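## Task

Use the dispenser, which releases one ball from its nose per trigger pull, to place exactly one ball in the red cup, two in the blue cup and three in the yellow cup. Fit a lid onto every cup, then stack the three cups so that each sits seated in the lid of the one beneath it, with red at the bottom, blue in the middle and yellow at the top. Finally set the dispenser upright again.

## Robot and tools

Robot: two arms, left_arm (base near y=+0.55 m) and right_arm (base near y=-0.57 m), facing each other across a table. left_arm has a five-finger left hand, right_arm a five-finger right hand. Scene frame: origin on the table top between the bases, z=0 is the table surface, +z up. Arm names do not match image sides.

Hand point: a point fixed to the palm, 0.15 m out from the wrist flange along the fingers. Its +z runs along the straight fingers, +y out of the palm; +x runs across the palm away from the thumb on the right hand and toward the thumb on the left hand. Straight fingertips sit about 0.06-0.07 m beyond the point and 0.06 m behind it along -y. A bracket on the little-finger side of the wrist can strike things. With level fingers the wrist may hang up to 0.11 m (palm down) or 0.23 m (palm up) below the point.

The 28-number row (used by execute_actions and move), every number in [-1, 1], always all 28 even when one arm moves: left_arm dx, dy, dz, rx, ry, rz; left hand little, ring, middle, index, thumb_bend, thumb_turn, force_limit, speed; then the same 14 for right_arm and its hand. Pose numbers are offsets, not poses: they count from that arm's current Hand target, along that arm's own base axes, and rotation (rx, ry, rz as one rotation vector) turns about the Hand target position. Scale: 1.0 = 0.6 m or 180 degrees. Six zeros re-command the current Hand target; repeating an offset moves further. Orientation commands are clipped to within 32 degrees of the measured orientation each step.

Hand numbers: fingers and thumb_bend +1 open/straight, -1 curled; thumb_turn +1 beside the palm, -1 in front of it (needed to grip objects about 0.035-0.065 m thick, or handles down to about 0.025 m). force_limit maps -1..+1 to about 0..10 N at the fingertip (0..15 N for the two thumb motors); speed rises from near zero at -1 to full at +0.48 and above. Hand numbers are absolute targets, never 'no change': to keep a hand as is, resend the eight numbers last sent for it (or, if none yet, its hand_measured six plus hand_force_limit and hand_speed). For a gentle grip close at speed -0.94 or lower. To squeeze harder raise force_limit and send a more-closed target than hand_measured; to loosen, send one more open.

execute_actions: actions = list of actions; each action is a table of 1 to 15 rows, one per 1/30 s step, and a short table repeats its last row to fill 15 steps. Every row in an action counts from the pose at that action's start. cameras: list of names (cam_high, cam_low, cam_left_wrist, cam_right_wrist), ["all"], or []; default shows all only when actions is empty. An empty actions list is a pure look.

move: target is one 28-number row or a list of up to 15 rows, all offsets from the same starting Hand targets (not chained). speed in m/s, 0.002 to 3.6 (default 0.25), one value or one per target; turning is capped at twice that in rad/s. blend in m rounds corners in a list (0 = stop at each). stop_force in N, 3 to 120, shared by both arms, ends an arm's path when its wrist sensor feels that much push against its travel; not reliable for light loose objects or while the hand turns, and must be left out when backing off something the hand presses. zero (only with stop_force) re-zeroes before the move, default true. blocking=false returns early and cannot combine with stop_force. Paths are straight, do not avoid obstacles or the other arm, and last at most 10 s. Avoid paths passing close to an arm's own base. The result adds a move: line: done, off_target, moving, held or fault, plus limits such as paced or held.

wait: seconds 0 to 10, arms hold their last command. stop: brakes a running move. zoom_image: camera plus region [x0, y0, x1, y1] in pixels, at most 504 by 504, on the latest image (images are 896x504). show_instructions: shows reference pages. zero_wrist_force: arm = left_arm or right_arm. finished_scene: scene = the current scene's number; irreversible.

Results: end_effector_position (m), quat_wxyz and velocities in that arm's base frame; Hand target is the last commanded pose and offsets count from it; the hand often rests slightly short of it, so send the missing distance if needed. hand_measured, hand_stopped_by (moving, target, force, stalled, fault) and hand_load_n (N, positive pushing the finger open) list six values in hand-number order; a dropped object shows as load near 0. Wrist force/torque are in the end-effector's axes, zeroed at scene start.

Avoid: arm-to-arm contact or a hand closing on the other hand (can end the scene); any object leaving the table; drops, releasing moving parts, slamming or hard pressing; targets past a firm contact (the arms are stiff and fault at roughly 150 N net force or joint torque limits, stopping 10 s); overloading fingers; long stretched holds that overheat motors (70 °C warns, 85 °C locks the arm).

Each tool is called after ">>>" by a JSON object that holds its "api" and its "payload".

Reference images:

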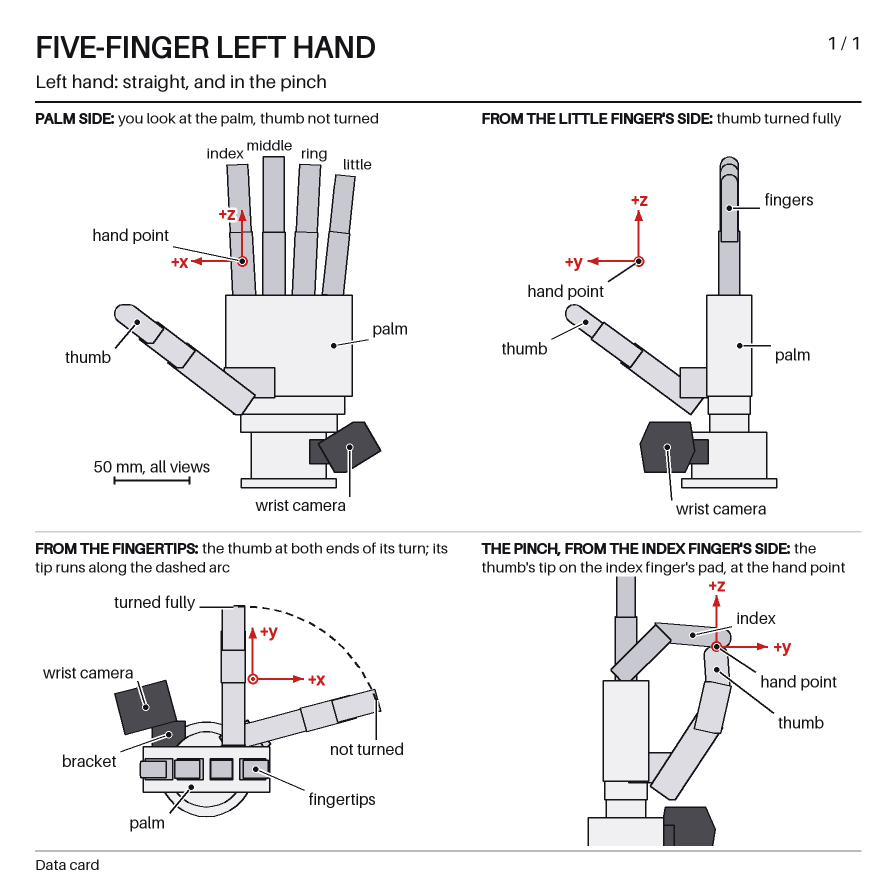

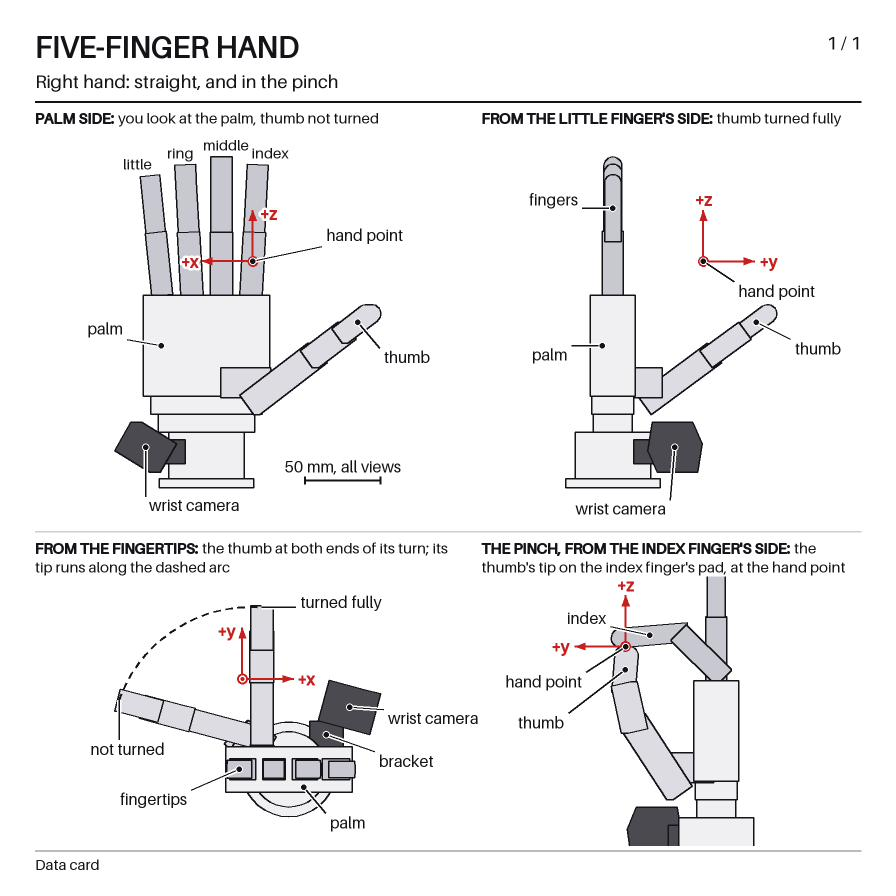

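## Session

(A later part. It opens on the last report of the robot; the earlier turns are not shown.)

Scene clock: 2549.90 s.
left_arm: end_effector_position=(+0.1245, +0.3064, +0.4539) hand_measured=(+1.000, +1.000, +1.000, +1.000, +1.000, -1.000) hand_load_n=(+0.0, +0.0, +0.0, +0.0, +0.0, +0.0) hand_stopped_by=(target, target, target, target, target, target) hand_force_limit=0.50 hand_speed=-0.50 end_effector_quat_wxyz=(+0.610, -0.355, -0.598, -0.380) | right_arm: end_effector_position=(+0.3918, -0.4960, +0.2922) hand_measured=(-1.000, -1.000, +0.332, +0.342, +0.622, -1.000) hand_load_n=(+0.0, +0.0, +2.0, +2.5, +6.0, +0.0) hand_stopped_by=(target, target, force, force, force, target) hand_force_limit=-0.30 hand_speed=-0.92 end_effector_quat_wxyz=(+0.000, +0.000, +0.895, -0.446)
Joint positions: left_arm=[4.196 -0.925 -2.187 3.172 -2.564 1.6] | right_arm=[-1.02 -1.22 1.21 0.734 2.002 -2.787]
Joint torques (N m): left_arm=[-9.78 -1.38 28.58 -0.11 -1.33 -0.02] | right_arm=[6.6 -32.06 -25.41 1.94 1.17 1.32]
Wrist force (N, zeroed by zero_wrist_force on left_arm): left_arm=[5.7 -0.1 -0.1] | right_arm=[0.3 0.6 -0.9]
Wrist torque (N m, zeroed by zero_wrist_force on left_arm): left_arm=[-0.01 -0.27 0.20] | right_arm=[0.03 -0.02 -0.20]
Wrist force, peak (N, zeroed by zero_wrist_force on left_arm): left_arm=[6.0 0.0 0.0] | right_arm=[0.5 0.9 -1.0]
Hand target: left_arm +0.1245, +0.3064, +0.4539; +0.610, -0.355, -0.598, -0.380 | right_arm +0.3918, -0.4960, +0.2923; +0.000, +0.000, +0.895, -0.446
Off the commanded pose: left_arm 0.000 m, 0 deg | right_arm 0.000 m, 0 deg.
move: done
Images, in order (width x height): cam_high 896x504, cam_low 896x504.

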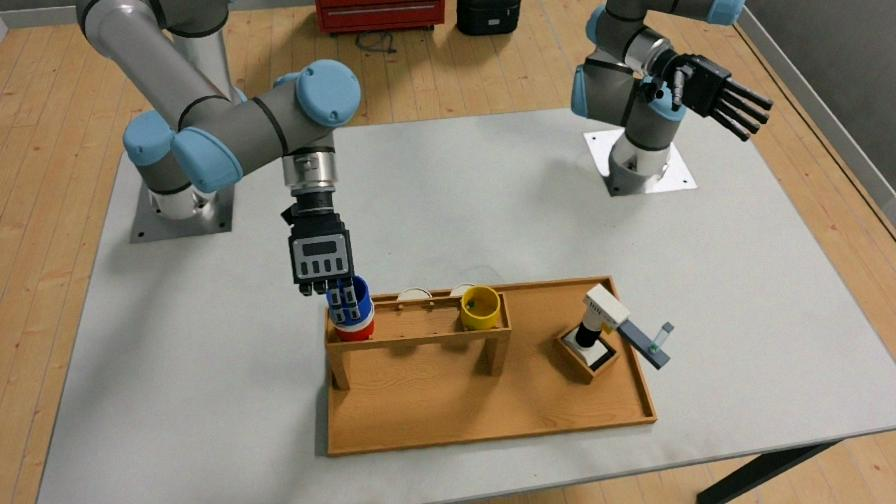

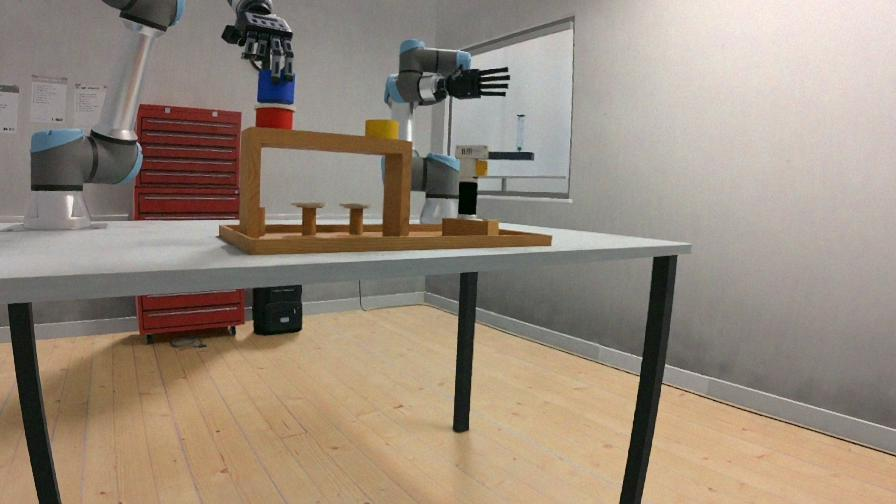

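>>> {"api": "move", "payload": {"target": [0,0,0,0,0,0,1,1,1,1,1,-1,0.5,-0.5,0.0015,0.0008,0,0,0,0,-1,-1,0.1,0.1,0.4,-1,-0.3,-0.92], "speed": 0.02}}

>>> {"api": "move", "payload": {"target": [0,0,0,0,0,0,1,1,1,1,1,-1,0.5,-0.5,0,0,-0.027,0,0,0,-1,-1,0.1,0.1,0.4,-1,-0.3,-0.92], "speed": 0.008, "stop_force": 3, "cameras": ["cam_high", "cam_low"]}}

>>> {"api": "zoom_image", "payload": {"camera": "cam_low", "region": [240, 60, 310, 130]}}

>>> {"api": "zoom_image", "payload": {"camera": "cam_high", "region": [320, 260, 400, 340]}}

Scene clock: 2572.43 s.
left_arm: end_effector_position=(+0.1245, +0.3064, +0.4539) hand_measured=(+1.000, +1.000, +1.000, +1.000, +1.000, -1.000) hand_load_n=(+0.0, +0.0, -0.5, +0.0, +0.0, -0.5) hand_stopped_by=(target, target, target, target, target, target) hand_force_limit=0.50 hand_speed=-0.50 end_effector_quat_wxyz=(+0.610, -0.355, -0.598, -0.380) | right_arm: end_effector_position=(+0.3927, -0.4955, +0.2923) hand_measured=(-1.000, -1.000, +0.332, +0.342, +0.622, -1.000) hand_load_n=(+0.0, +0.0, +2.0, +2.5, +6.5, +0.5) hand_stopped_by=(target, target, force, force, force, target) hand_force_limit=-0.30 hand_speed=-0.92 end_effector_quat_wxyz=(+0.000, +0.000, +0.895, -0.446)
Joint positions: left_arm=[4.196 -0.925 -2.187 3.172 -2.564 1.6] | right_arm=[-1.017 -1.219 1.209 0.735 2.003 -2.786]
Joint torques (N m): left_arm=[-9.63 -0.75 28.61 -0.24 -1.25 0.01] | right_arm=[8.76 -28.66 -26.31 1.87 1.44 1.68]
Wrist force (N, zeroed by zero_wrist_force on left_arm): left_arm=[5.7 0.0 0.0] | right_arm=[0.4 0.6 -0.8]
Wrist torque (N m, zeroed by zero_wrist_force on left_arm): left_arm=[0.01 -0.26 0.20] | right_arm=[0.03 -0.05 -0.20]
Wrist force, peak (N, zeroed by zero_wrist_force on left_arm): left_arm=[6.0 -0.1 -0.1] | right_arm=[0.3 0.8 -1.0]
Hand target: left_arm +0.1245, +0.3064, +0.4539; +0.610, -0.355, -0.598, -0.380 | right_arm +0.3927, -0.4955, +0.2923; +0.000, +0.000, +0.895, -0.446
Off the commanded pose: left_arm 0.000 m, 0 deg | right_arm 0.000 m, 0 deg.
move: done

Scene clock: 2574.80 s.
left_arm: end_effector_position=(+0.1245, +0.3064, +0.4539) hand_measured=(+1.000, +1.000, +1.000, +1.000, +1.000, -1.000) hand_load_n=(+0.0, -0.5, +0.0, +0.0, +0.0, +0.0) hand_stopped_by=(target, target, target, target, target, target) hand_force_limit=0.50 hand_speed=-0.50 end_effector_quat_wxyz=(+0.610, -0.355, -0.598, -0.380) | right_arm: end_effector_position=(+0.3927, -0.4955, +0.2809) hand_measured=(-1.000, -1.000, +0.332, +0.342, +0.622, -1.000) hand_load_n=(+0.0, +0.0, +2.0, +2.5, +6.5, +0.0) hand_stopped_by=(target, target, force, force, force, target) hand_force_limit=-0.30 hand_speed=-0.92 end_effector_quat_wxyz=(+0.000, +0.000, +0.895, -0.446)
Joint positions: left_arm=[4.196 -0.925 -2.187 3.172 -2.564 1.6] | right_arm=[-1.017 -1.219 1.238 0.706 2.003 -2.786]
Joint torques (N m): left_arm=[-10.6 -1.49 28.75 -0.23 -1.24 -0.08] | right_arm=[-2.52 -36.83 -27.8 1.68 -0.49 -1.48]
Wrist force (N, zeroed by zero_wrist_force on left_arm): left_arm=[5.7 0.2 -0.3] | right_arm=[0.3 0.7 -0.6]
Wrist torque (N m, zeroed by zero_wrist_force on left_arm): left_arm=[0.05 -0.27 0.19] | right_arm=[0.04 -0.03 -0.19]
Wrist force, peak (N, zeroed by zero_wrist_force on left_arm): left_arm=[5.9 0.1 -0.1] | right_arm=[0.3 -2.7 -2.4]
Hand target: left_arm +0.1245, +0.3064, +0.4539; +0.610, -0.355, -0.598, -0.380 | right_arm +0.3927, -0.4955, +0.2809; +0.000, +0.000, +0.895, -0.446 (not the last commanded pose)
Off the commanded pose: left_arm 0.000 m, 0 deg | right_arm 0.005 m, 0 deg.
move: contact (right_arm)
Images, in order (width x height): cam_high 896x504, cam_low 896x504.

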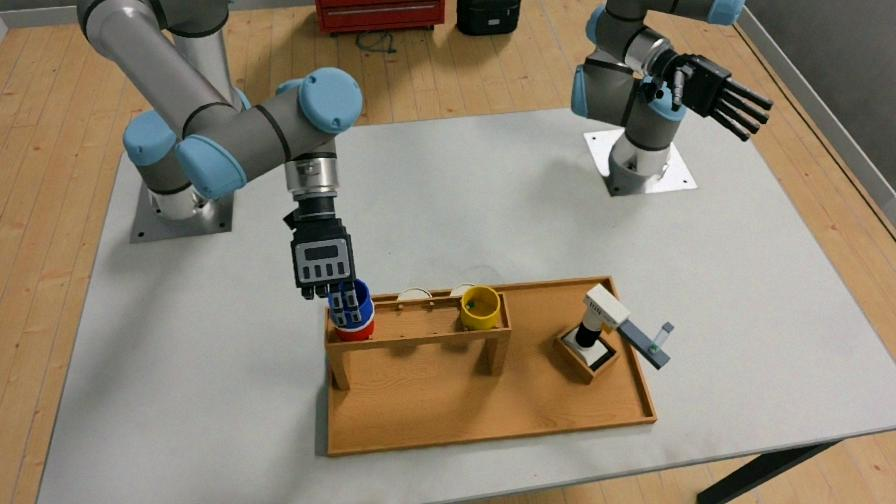

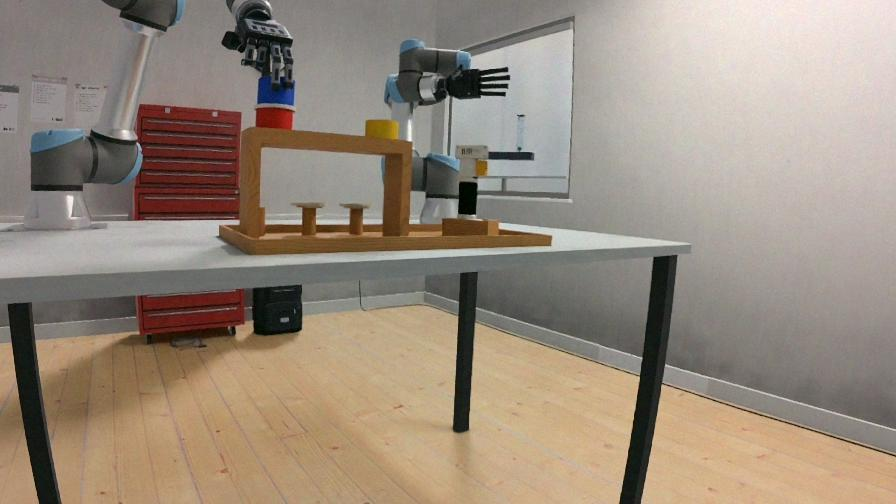

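Scaled by 7.200 from the camera's 896x504 image, which has a finer 1280x720 frame.

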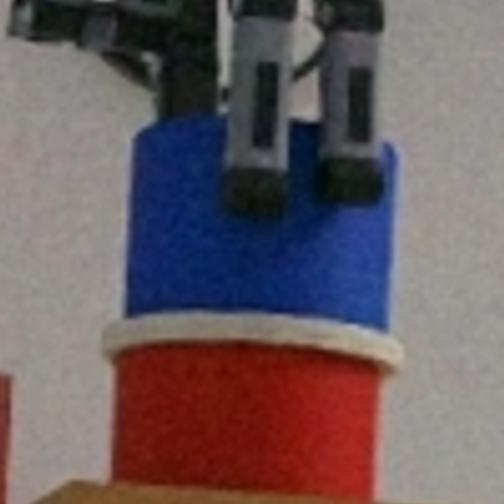

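Scaled by 6.300 from the camera's 896x504 image, which has a finer 1280x720 frame.

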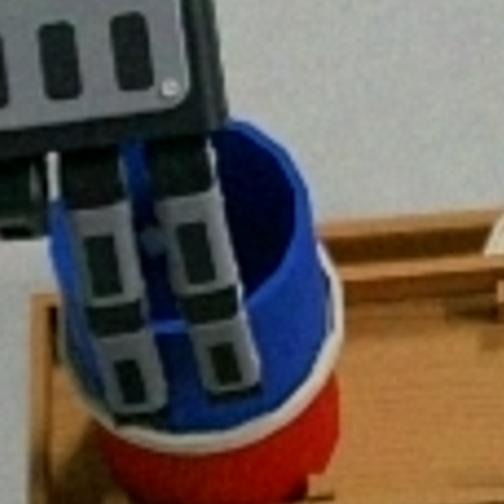

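>>> {"api": "move", "payload": {"target": [0,0,0,0,0,0,1,1,1,1,1,-1,0.5,-0.5,0,0,-0.012,0,0,0,-1,-1,0.1,0.1,0.4,-1,-0.3,-0.92], "speed": 0.006, "stop_force": 4, "cameras": ["cam_low"]}}

>>> {"api": "zoom_image", "payload": {"camera": "cam_low", "region": [240, 60, 310, 130]}}

Scene clock: 2592.47 s.
left_arm: end_effector_position=(+0.1245, +0.3064, +0.4539) hand_measured=(+1.000, +1.000, +1.000, +1.000, +1.000, -1.000) hand_load_n=(+0.0, +0.0, +0.0, +0.0, +0.0, +0.0) hand_stopped_by=(target, target, target, target, target, target) hand_force_limit=0.50 hand_speed=-0.50 end_effector_quat_wxyz=(+0.610, -0.355, -0.598, -0.380) | right_arm: end_effector_position=(+0.3927, -0.4956, +0.2804) hand_measured=(-1.000, -1.000, +0.332, +0.342, +0.622, -1.000) hand_load_n=(+0.0, +0.0, +2.0, +3.0, +7.0, +0.0) hand_stopped_by=(target, target, force, force, force, target) hand_force_limit=-0.30 hand_speed=-0.92 end_effector_quat_wxyz=(+0.000, +0.000, +0.895, -0.446)
Joint positions: left_arm=[4.196 -0.925 -2.187 3.172 -2.564 1.6] | right_arm=[-1.017 -1.219 1.239 0.705 2.003 -2.786]
Joint torques (N m): left_arm=[-9.58 -1.56 28.64 -0.05 -1.32 0.06] | right_arm=[-1.94 -38.54 -27.38 1.97 -0.45 -0.84]
Wrist force (N, zeroed by zero_wrist_force on left_arm): left_arm=[5.7 0.0 0.1] | right_arm=[0.3 0.6 -0.7]
Wrist torque (N m, zeroed by zero_wrist_force on left_arm): left_arm=[0.00 -0.26 0.20] | right_arm=[0.03 -0.03 -0.18]
Wrist force, peak (N, zeroed by zero_wrist_force on left_arm): left_arm=[6.0 0.0 0.0] | right_arm=[0.4 -4.1 -2.4]
Hand target: left_arm +0.1245, +0.3064, +0.4539; +0.610, -0.355, -0.598, -0.380 | right_arm +0.3927, -0.4956, +0.2804; +0.000, +0.000, +0.895, -0.446 (not the last commanded pose)
Off the commanded pose: left_arm 0.000 m, 0 deg | right_arm 0.007 m, 0 deg.
move: contact (right_arm)
Images, in order (width x height): cam_low 896x504.

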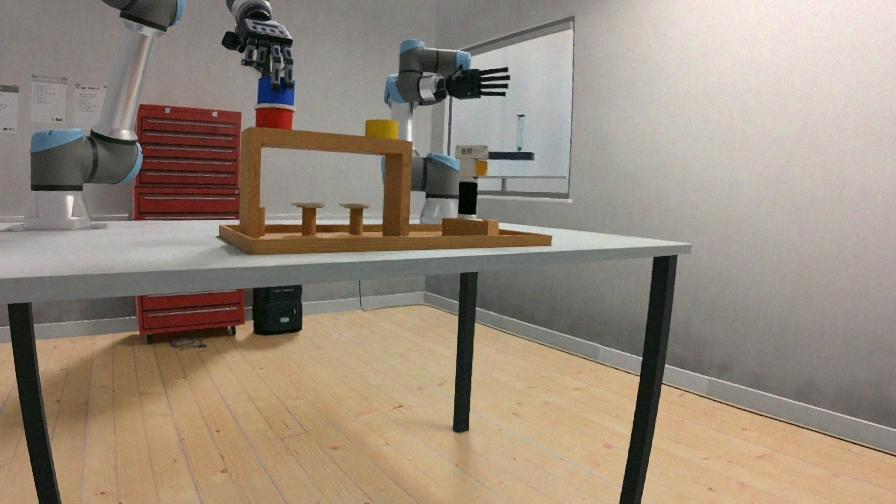

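Scaled by 7.200 from the camera's 896x504 image, which has a finer 1280x720 frame.

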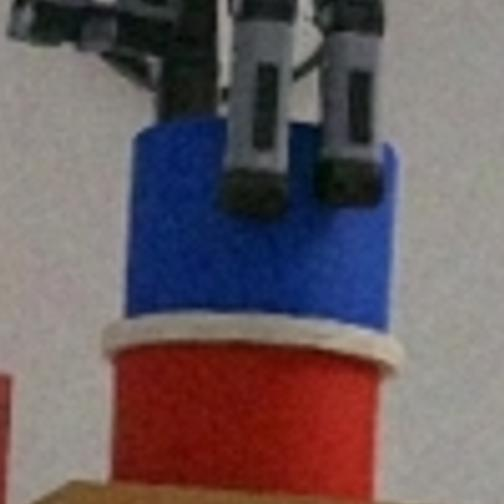

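>>> {"api": "move", "payload": {"target": [[0,0,0,0,0,0,1,1,1,1,1,-1,0.5,-0.5,-0.0013,0,0,0,0,0,-1,-1,0.1,0.1,0.4,-1,-0.3,-0.92],[0,0,0,0,0,0,1,1,1,1,1,-1,0.5,-0.5,-0.0013,0,-0.012,0,0,0,-1,-1,0.1,0.1,0.4,-1,-0.3,-0.92]], "speed": 0.006, "stop_force": 4, "cameras": ["cam_low", "cam_high", "cam_right_wrist"]}}

>>> {"api": "zoom_image", "payload": {"camera": "cam_low", "region": [240, 60, 310, 130]}}

>>> {"api": "zoom_image", "payload": {"camera": "cam_high", "region": [320, 260, 400, 340]}}

Scene clock: 2602.23 s.
left_arm: end_effector_position=(+0.1245, +0.3064, +0.4539) hand_measured=(+1.000, +1.000, +1.000, +1.000, +1.000, -1.000) hand_load_n=(+0.0, +0.0, +0.0, +0.0, +0.0, -0.5) hand_stopped_by=(target, target, target, target, target, target) hand_force_limit=0.50 hand_speed=-0.50 end_effector_quat_wxyz=(+0.610, -0.355, -0.598, -0.380) | right_arm: end_effector_position=(+0.3919, -0.4956, +0.2802) hand_measured=(-1.000, -1.000, +0.332, +0.342, +0.622, -1.000) hand_load_n=(+0.0, +0.0, +2.5, +3.0, +7.0, +0.0) hand_stopped_by=(target, target, force, force, force, target) hand_force_limit=-0.30 hand_speed=-0.92 end_effector_quat_wxyz=(+0.000, +0.000, +0.895, -0.446)
Joint positions: left_arm=[4.196 -0.925 -2.187 3.172 -2.564 1.6] | right_arm=[-1.019 -1.221 1.242 0.703 2.002 -2.787]
Joint torques (N m): left_arm=[-9.9 -1.08 28.66 -0.03 -1.35 0.12] | right_arm=[0.31 -35.27 -28.7 2.03 -0.18 -0.84]
Wrist force (N, zeroed by zero_wrist_force on left_arm): left_arm=[5.7 0.1 -0.1] | right_arm=[0.2 0.3 -0.9]
Wrist torque (N m, zeroed by zero_wrist_force on left_arm): left_arm=[0.03 -0.26 0.20] | right_arm=[0.03 -0.01 -0.04]
Wrist force, peak (N, zeroed by zero_wrist_force on left_arm): left_arm=[6.0 0.1 -0.1] | right_arm=[-0.1 -4.4 -2.7]
Hand target: left_arm +0.1245, +0.3064, +0.4539; +0.610, -0.355, -0.598, -0.380 | right_arm +0.3919, -0.4956, +0.2802; +0.000, +0.000, +0.895, -0.446 (not the last commanded pose)
Off the commanded pose: left_arm 0.000 m, 0 deg | right_arm 0.007 m, 0 deg.
move: contact (right_arm); path passed 1 of 2 targets
Images, in order (width x height): cam_high 896x504, cam_low 896x504, cam_right_wrist 896x504.

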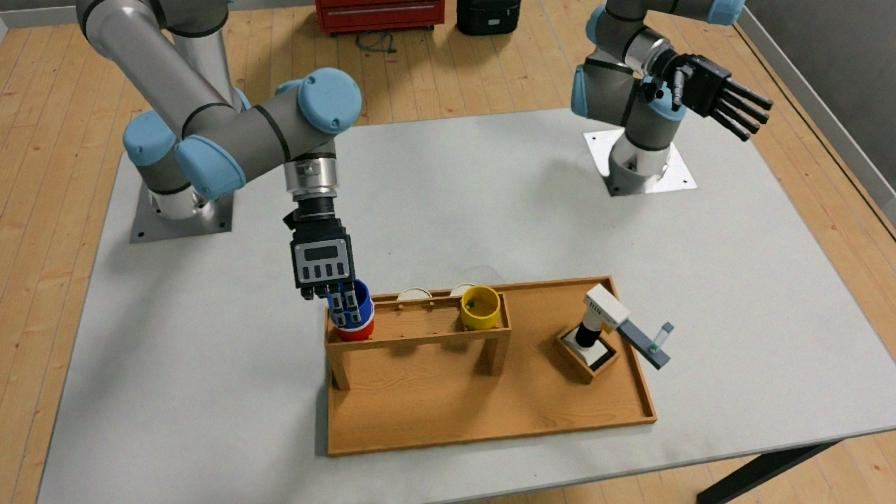

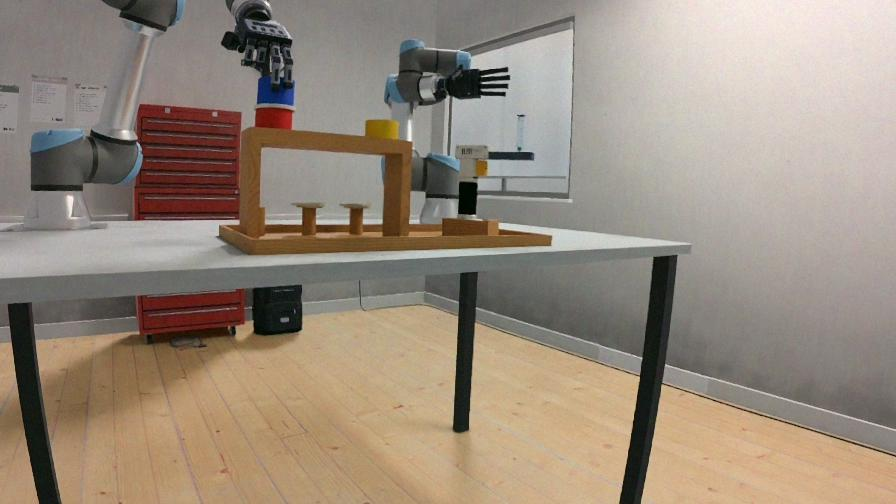

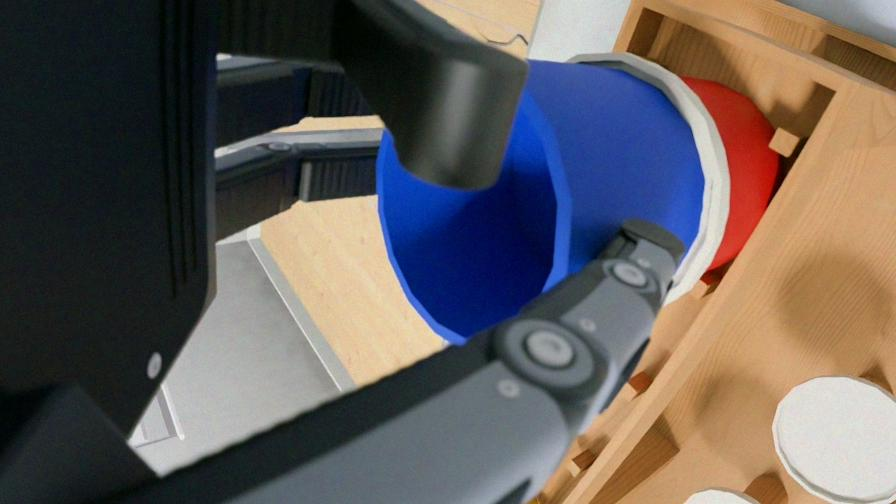

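Scaled by 7.200 from the camera's 896x504 image, which has a finer 1280x720 frame.

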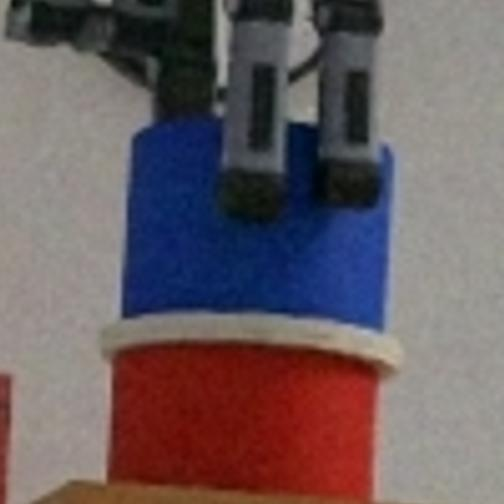

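Scaled by 6.300 from the camera's 896x504 image, which has a finer 1280x720 frame.

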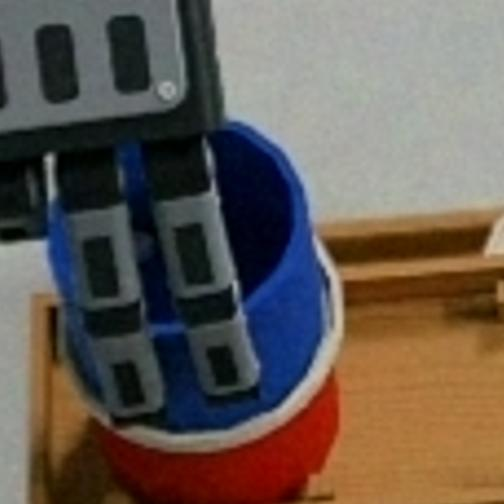

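>>> {"api": "move", "payload": {"target": [[0,0,0,0,0,0,1,1,1,1,1,-1,0.5,-0.5,0,0,-0.001,0,0,0,-1,-1,0.45,0.45,0.72,-1,-0.3,-0.92],[0,0,0,0,0,0,1,1,1,1,1,-1,0.5,-0.5,0,0,-0.001,0,0,0,-1,-1,0.6,0.6,1,-1,-0.3,-0.8]], "speed": 0.01}}

>>> {"api": "move", "payload": {"target": [0,0,0,0,0,0,1,1,1,1,1,-1,0.5,-0.5,0,0,0,0,0,0,-1,-1,0.6,0.6,1,-1,-0.3,-0.8], "cameras": ["cam_low", "cam_high", "cam_right_wrist"]}}

>>> {"api": "zoom_image", "payload": {"camera": "cam_low", "region": [240, 60, 310, 130]}}

Scene clock: 2612.53 s.
left_arm: end_effector_position=(+0.1245, +0.3064, +0.4539) hand_measured=(+1.000, +1.000, +1.000, +1.000, +1.000, -1.000) hand_load_n=(+0.0, +0.5, +0.0, +0.0, +0.0, -0.5) hand_stopped_by=(target, target, target, target, target, target) hand_force_limit=0.50 hand_speed=-0.50 end_effector_quat_wxyz=(+0.610, -0.355, -0.598, -0.380) | right_arm: end_effector_position=(+0.3919, -0.4956, +0.2796) hand_measured=(-1.000, -1.000, +0.600, +0.600, +1.000, -1.000) hand_load_n=(+0.0, +0.0, +0.0, +0.0, +0.0, +0.0) hand_stopped_by=(target, target, target, target, target, target) hand_force_limit=-0.30 hand_speed=-0.80 end_effector_quat_wxyz=(+0.000, +0.000, +0.895, -0.446)
Joint positions: left_arm=[4.196 -0.925 -2.187 3.172 -2.564 1.6] | right_arm=[-1.019 -1.221 1.243 0.701 2.002 -2.787]
Joint torques (N m): left_arm=[-9.63 -1.76 27.86 -0.09 -1.18 0.38] | right_arm=[9.07 -26.36 -20.39 1.69 1.02 1.51]
Wrist force (N, zeroed by zero_wrist_force on left_arm): left_arm=[5.7 -0.1 -0.1] | right_arm=[0.0 0.4 -1.1]
Wrist torque (N m, zeroed by zero_wrist_force on left_arm): left_arm=[-0.01 -0.27 0.20] | right_arm=[0.07 0.02 -0.04]
Wrist force, peak (N, zeroed by zero_wrist_force on left_arm): left_arm=[6.0 0.1 -0.3] | right_arm=[0.4 0.6 -1.1]
Hand target: left_arm +0.1245, +0.3064, +0.4539; +0.610, -0.355, -0.598, -0.380 | right_arm +0.3919, -0.4956, +0.2796; +0.000, +0.000, +0.895, -0.446
Off the commanded pose: left_arm 0.000 m, 0 deg | right_arm 0.000 m, 0 deg.
move: done

Scene clock: 2613.03 s.
left_arm: end_effector_position=(+0.1245, +0.3064, +0.4539) hand_measured=(+1.000, +1.000, +1.000, +1.000, +1.000, -1.000) hand_load_n=(+0.0, +0.0, +0.0, +0.0, +0.0, -0.5) hand_stopped_by=(target, target, target, target, target, target) hand_force_limit=0.50 hand_speed=-0.50 end_effector_quat_wxyz=(+0.610, -0.355, -0.598, -0.380) | right_arm: end_effector_position=(+0.3919, -0.4956, +0.2796) hand_measured=(-1.000, -1.000, +0.600, +0.600, +1.000, -1.000) hand_load_n=(+0.0, +0.5, -0.5, +0.0, +0.0, +0.0) hand_stopped_by=(target, target, target, target, target, target) hand_force_limit=-0.30 hand_speed=-0.80 end_effector_quat_wxyz=(+0.000, +0.000, +0.895, -0.446)
Joint positions: left_arm=[4.196 -0.925 -2.187 3.172 -2.564 1.6] | right_arm=[-1.019 -1.221 1.243 0.701 2.002 -2.787]
Joint torques (N m): left_arm=[-9.58 -1.77 28.16 -0.06 -1.35 0.21] | right_arm=[6.99 -27.31 -23.33 1.86 0.79 1.49]
Wrist force (N, zeroed by zero_wrist_force on left_arm): left_arm=[5.7 0.2 -0.1] | right_arm=[0.0 0.5 -1.0]
Wrist torque (N m, zeroed by zero_wrist_force on left_arm): left_arm=[0.05 -0.27 0.18] | right_arm=[0.07 0.01 -0.04]
Wrist force, peak (N, zeroed by zero_wrist_force on left_arm): left_arm=[5.8 0.0 0.0] | right_arm=[0.2 0.4 -1.1]
Hand target: left_arm +0.1245, +0.3064, +0.4539; +0.610, -0.355, -0.598, -0.380 | right_arm +0.3919, -0.4956, +0.2796; +0.000, +0.000, +0.895, -0.446
Off the commanded pose: left_arm 0.000 m, 0 deg | right_arm 0.000 m, 0 deg.
move: done
Images, in order (width x height): cam_high 896x504, cam_low 896x504, cam_right_wrist 896x504.

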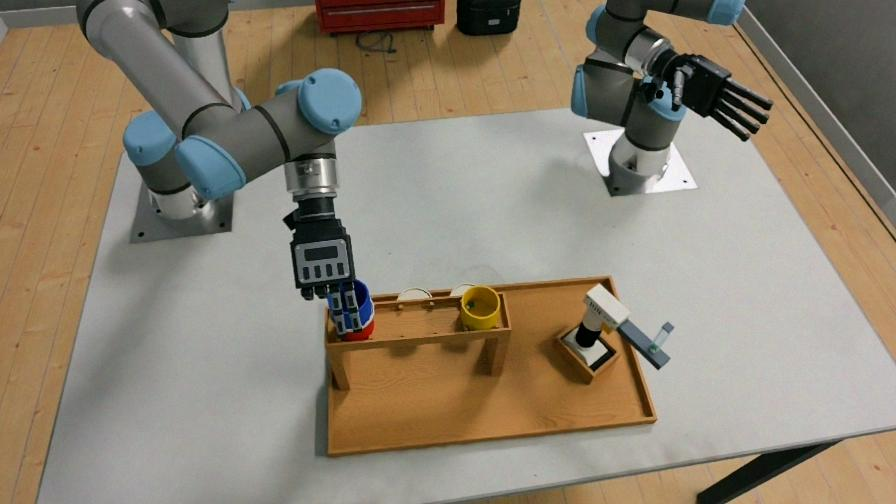

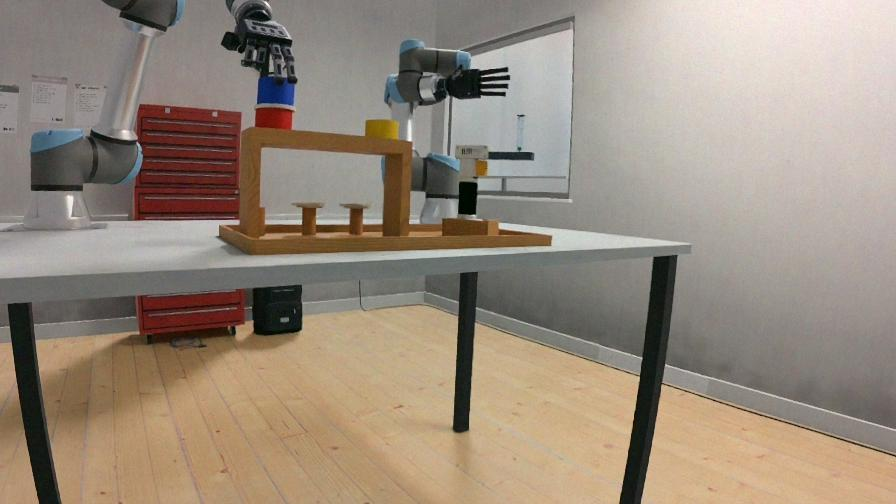

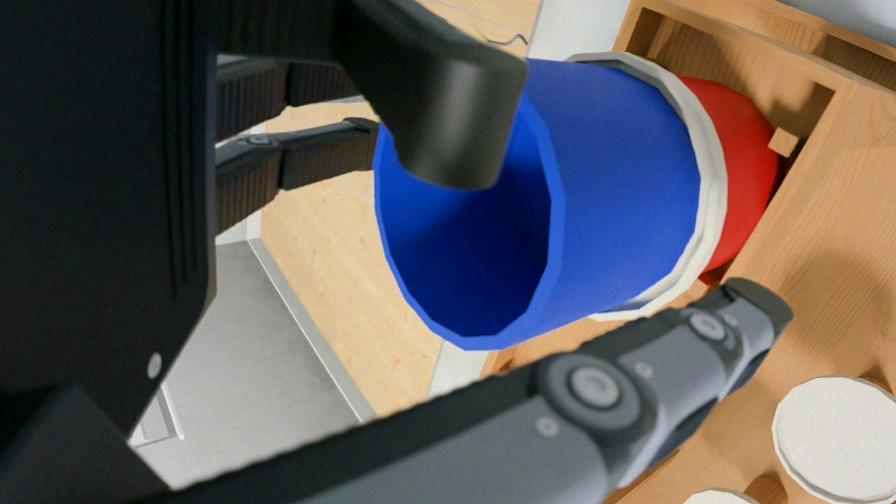

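Scaled by 7.200 from the camera's 896x504 image, which has a finer 1280x720 frame.

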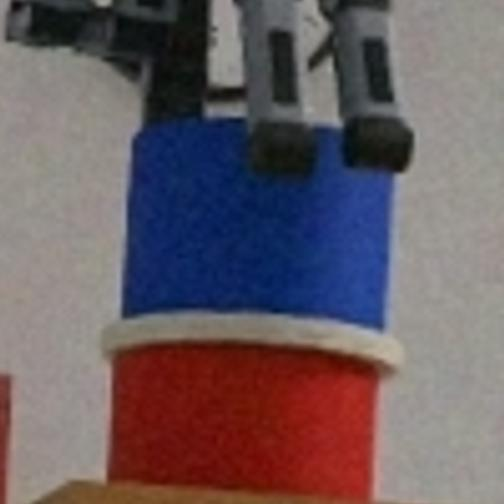

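>>> {"api": "move", "payload": {"target": [[0,0,0,0,0,0,1,1,1,1,1,-1,0.5,-0.5,0,0,0.17,0,0,0,-1,-1,0.6,0.6,1,-1,-0.3,-0.8],[0,0,0,0,0,0,1,1,1,1,1,-1,0.5,-0.5,0.05,0.3,0.17,0,0,0,-1,-1,0.6,0.6,0.85,-1,-0.3,-0.8]], "speed": [0.06,0.2], "cameras": ["cam_low", "cam_high", "cam_right_wrist"]}}

>>> {"api": "zoom_image", "payload": {"camera": "cam_high", "region": [320, 270, 400, 350]}}

>>> {"api": "zoom_image", "payload": {"camera": "cam_high", "region": [385, 260, 505, 380]}}

>>> {"api": "zoom_image", "payload": {"camera": "cam_low", "region": [240, 60, 310, 130]}}

Scene clock: 2629.20 s.
left_arm: end_effector_position=(+0.1245, +0.3064, +0.4539) hand_measured=(+1.000, +1.000, +1.000, +1.000, +1.000, -1.000) hand_load_n=(+0.0, +0.0, +0.0, +0.0, +0.0, +0.0) hand_stopped_by=(target, target, target, target, target, target) hand_force_limit=0.50 hand_speed=-0.50 end_effector_quat_wxyz=(+0.610, -0.355, -0.598, -0.380) | right_arm: end_effector_position=(+0.4219, -0.3156, +0.3816) hand_measured=(-1.000, -1.000, +0.600, +0.600, +0.850, -1.000) hand_load_n=(+0.0, +0.0, +0.0, +0.0, +0.0, +0.0) hand_stopped_by=(target, target, target, target, target, target) hand_force_limit=-0.30 hand_speed=-0.80 end_effector_quat_wxyz=(+0.000, +0.000, +0.895, -0.446)
Joint positions: left_arm=[4.196 -0.925 -2.187 3.172 -2.564 1.6] | right_arm=[-0.694 -1.365 1.195 1.036 2.231 -2.516]
Joint torques (N m): left_arm=[-10.21 -1.76 28.45 0.09 -1.31 0.52] | right_arm=[8.06 -22.9 -25.19 2.32 1.84 2.03]
Wrist force (N, zeroed by zero_wrist_force on left_arm): left_arm=[5.5 -0.1 -0.1] | right_arm=[0.6 0.4 -0.9]
Wrist torque (N m, zeroed by zero_wrist_force on left_arm): left_arm=[0.00 -0.24 0.19] | right_arm=[0.01 -0.09 -0.08]
Wrist force, peak (N, zeroed by zero_wrist_force on left_arm): left_arm=[6.0 0.0 -0.2] | right_arm=[0.6 1.7 -2.2]
Hand target: left_arm +0.1245, +0.3064, +0.4539; +0.610, -0.355, -0.598, -0.380 | right_arm +0.4219, -0.3156, +0.3816; +0.000, +0.000, +0.895, -0.446
Off the commanded pose: left_arm 0.000 m, 0 deg | right_arm 0.000 m, 0 deg.
move: done
Images, in order (width x height): cam_high 896x504, cam_low 896x504, cam_right_wrist 896x504.

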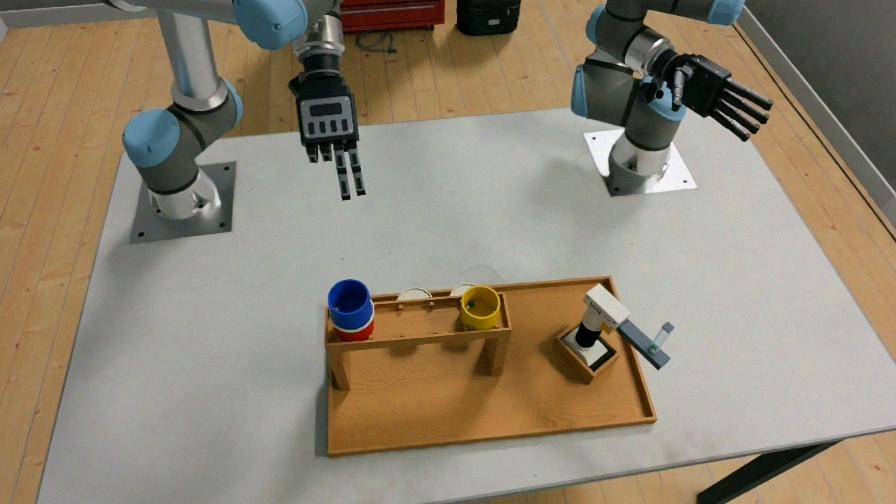

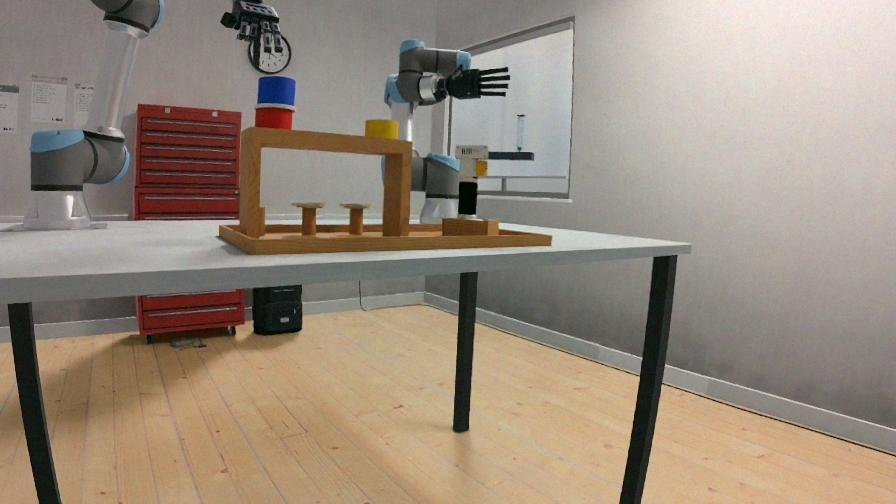

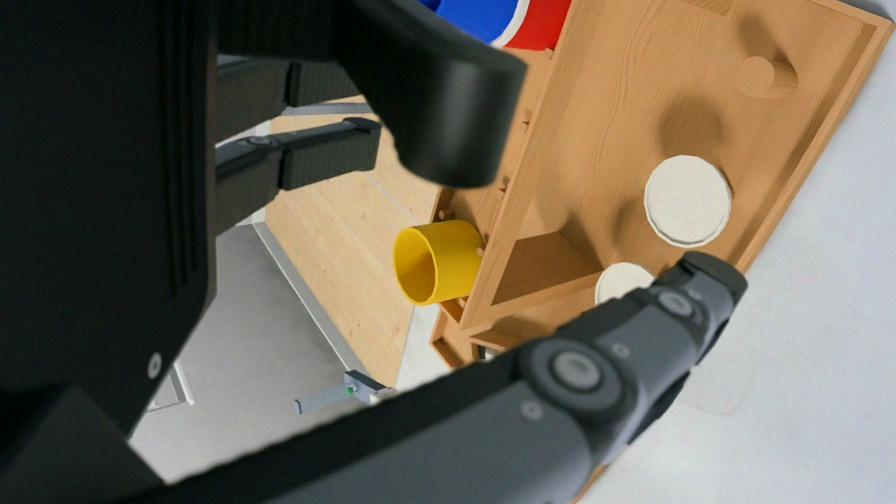

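Scaled by 6.300 from the camera's 896x504 image, which has a finer 1280x720 frame.

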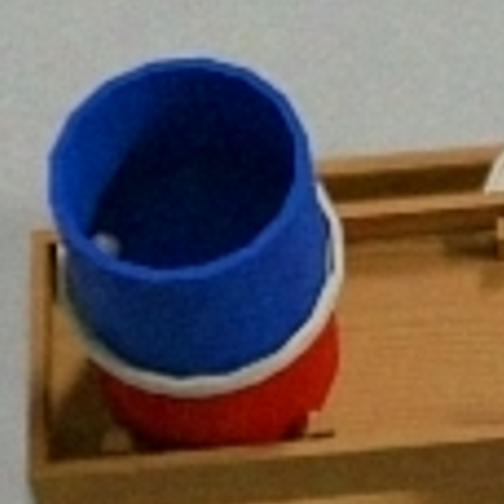

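Scaled by 4.200 from the camera's 896x504 image, which has a finer 1280x720 frame.

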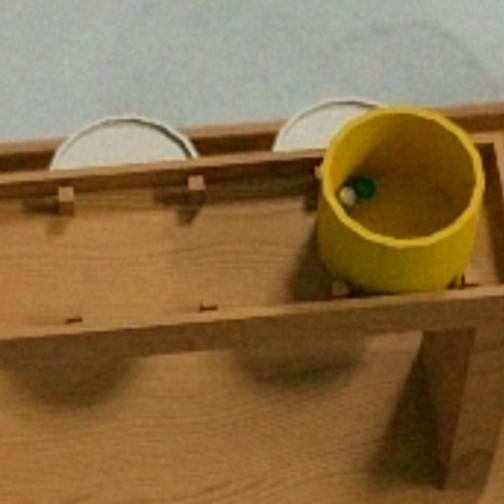

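Scaled by 7.200 from the camera's 896x504 image, which has a finer 1280x720 frame.

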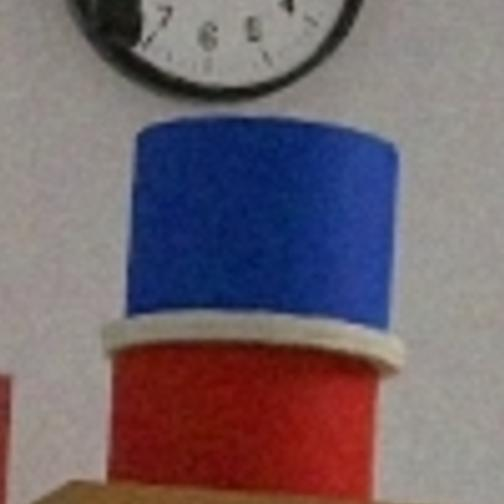

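>>> {"api": "move", "payload": {"target": [[0,0,0,0,0,0,1,1,1,1,1,-1,0.5,-0.5,0.1475,-0.0195,-0.3027,0,0,0,-1,-1,0.6,0.6,0.85,-1,-0.3,-0.8],[0,0,0,0,0,0,1,1,1,1,1,-1,0.5,-0.5,0.1475,-0.0195,-0.5085,0,0,0,-1,-1,0.6,0.6,0.85,-1,-0.3,-0.8],[0,0,0,0,0,0,1,1,1,1,1,-1,0.5,-0.5,0.146,-0.1253,-0.5085,0,0,0,-1,-1,0.6,0.6,0.85,-1,-0.3,-0.8]], "speed": [0.2,0.12,0.04], "blend": [0.03,0.005,0], "cameras": ["cam_low", "cam_high", "cam_right_wrist"]}}

>>> {"api": "zoom_image", "payload": {"camera": "cam_low", "region": [280, 170, 400, 240]}}

Scene clock: 2665.07 s.
left_arm: end_effector_position=(+0.1245, +0.3064, +0.4539) hand_measured=(+1.000, +1.000, +1.000, +1.000, +1.000, -1.000) hand_load_n=(+0.0, +0.0, +0.0, +0.0, +0.0, -0.5) hand_stopped_by=(target, target, target, target, target, target) hand_force_limit=0.50 hand_speed=-0.50 end_effector_quat_wxyz=(+0.610, -0.355, -0.598, -0.380) | right_arm: end_effector_position=(+0.5096, -0.3910, +0.0765) hand_measured=(-1.000, -1.000, +0.672, +0.600, +0.850, -1.000) hand_load_n=(+0.0, +0.0, +0.0, +0.0, +0.0, +0.0) hand_stopped_by=(target, target, target, target, target, target) hand_force_limit=-0.30 hand_speed=-0.80 end_effector_quat_wxyz=(+0.000, +0.000, +0.895, -0.446) end_effector_velocity=(+0.000, +0.002, +0.000) end_effector_angular_velocity=(+0.000, +0.000, -0.002)
Joint positions: left_arm=[4.196 -0.925 -2.187 3.172 -2.564 1.6] | right_arm=[-0.698 -0.978 1.44 0.401 2.229 -2.519]
Joint velocities: left_arm=[within noise] | right_arm=[0.003 0 0.003 0.001 0.003 0.005]
Joint torques (N m): left_arm=[-10.01 -4.06 28.79 0.34 -1.2 0.96] | right_arm=[11.09 -48.2 -6.79 1.14 1.91 1.65]
Wrist force (N, zeroed by zero_wrist_force on left_arm): left_arm=[5.6 -0.1 -0.1] | right_arm=[0.4 0.4 -0.7]
Wrist torque (N m, zeroed by zero_wrist_force on left_arm): left_arm=[0.00 -0.25 0.19] | right_arm=[0.01 -0.13 -0.04]
Wrist force, peak (N, zeroed by zero_wrist_force on left_arm): left_arm=[6.1 0.0 -0.1] | right_arm=[0.9 -49.7 -55.4]
Hand target: left_arm +0.1245, +0.3064, +0.4539; +0.610, -0.355, -0.598, -0.380 | right_arm +0.5095, -0.3908, +0.0765; +0.000, +0.000, +0.895, -0.446
Off the commanded pose: left_arm 0.000 m, 0 deg | right_arm 0.000 m, 0 deg.
move: done
Images, in order (width x height): cam_high 896x504, cam_low 896x504, cam_right_wrist 896x504.

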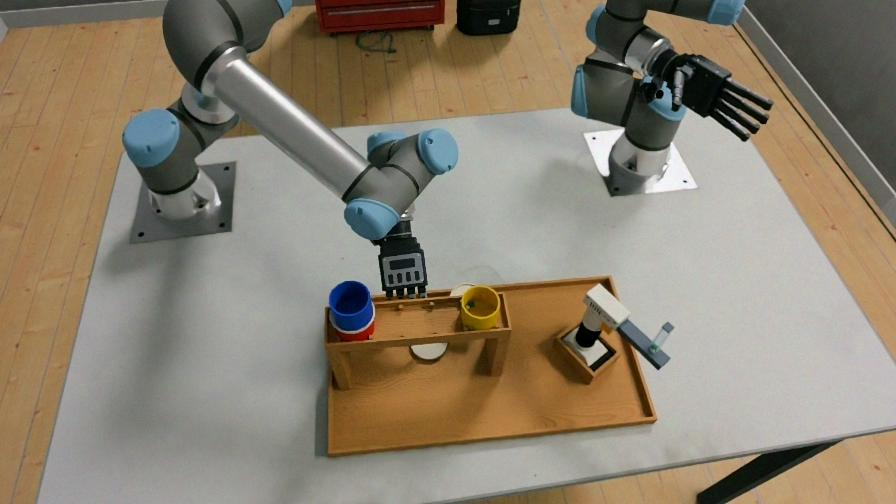

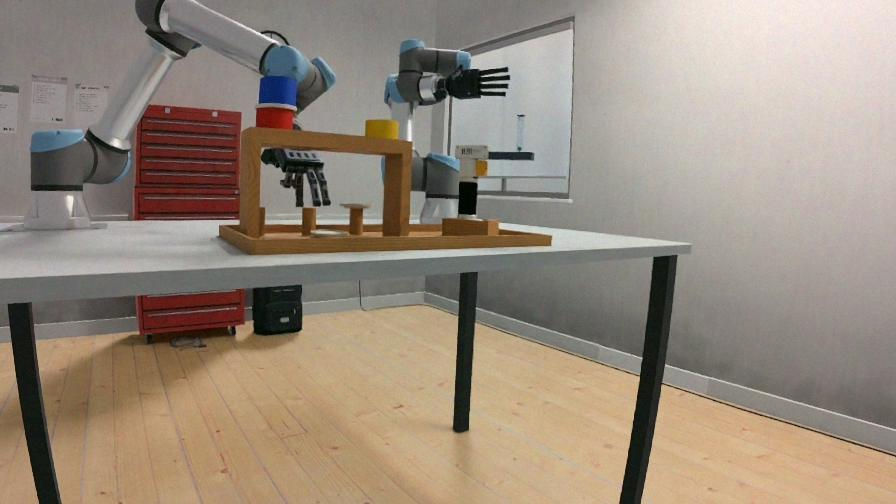

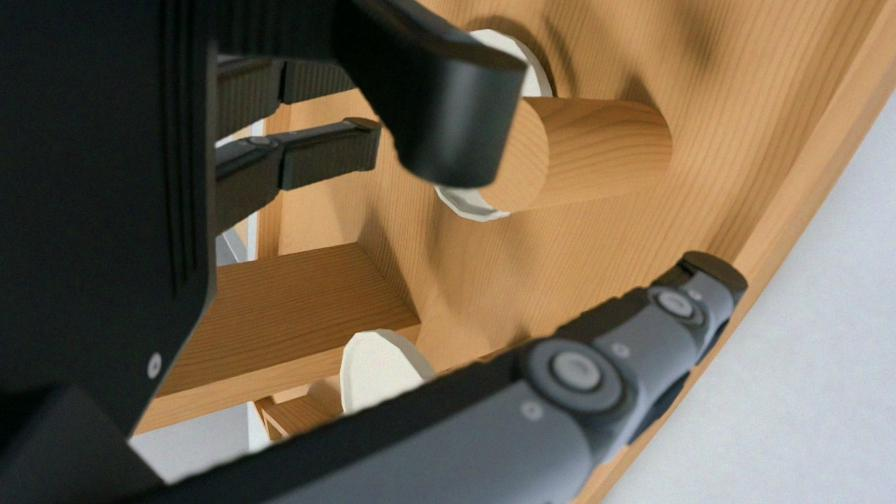

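Scaled by 4.200 from the camera's 896x504 image, which has a finer 1280x720 frame.

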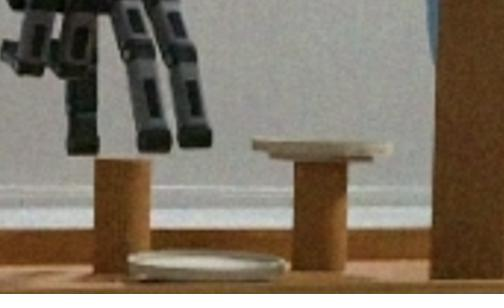

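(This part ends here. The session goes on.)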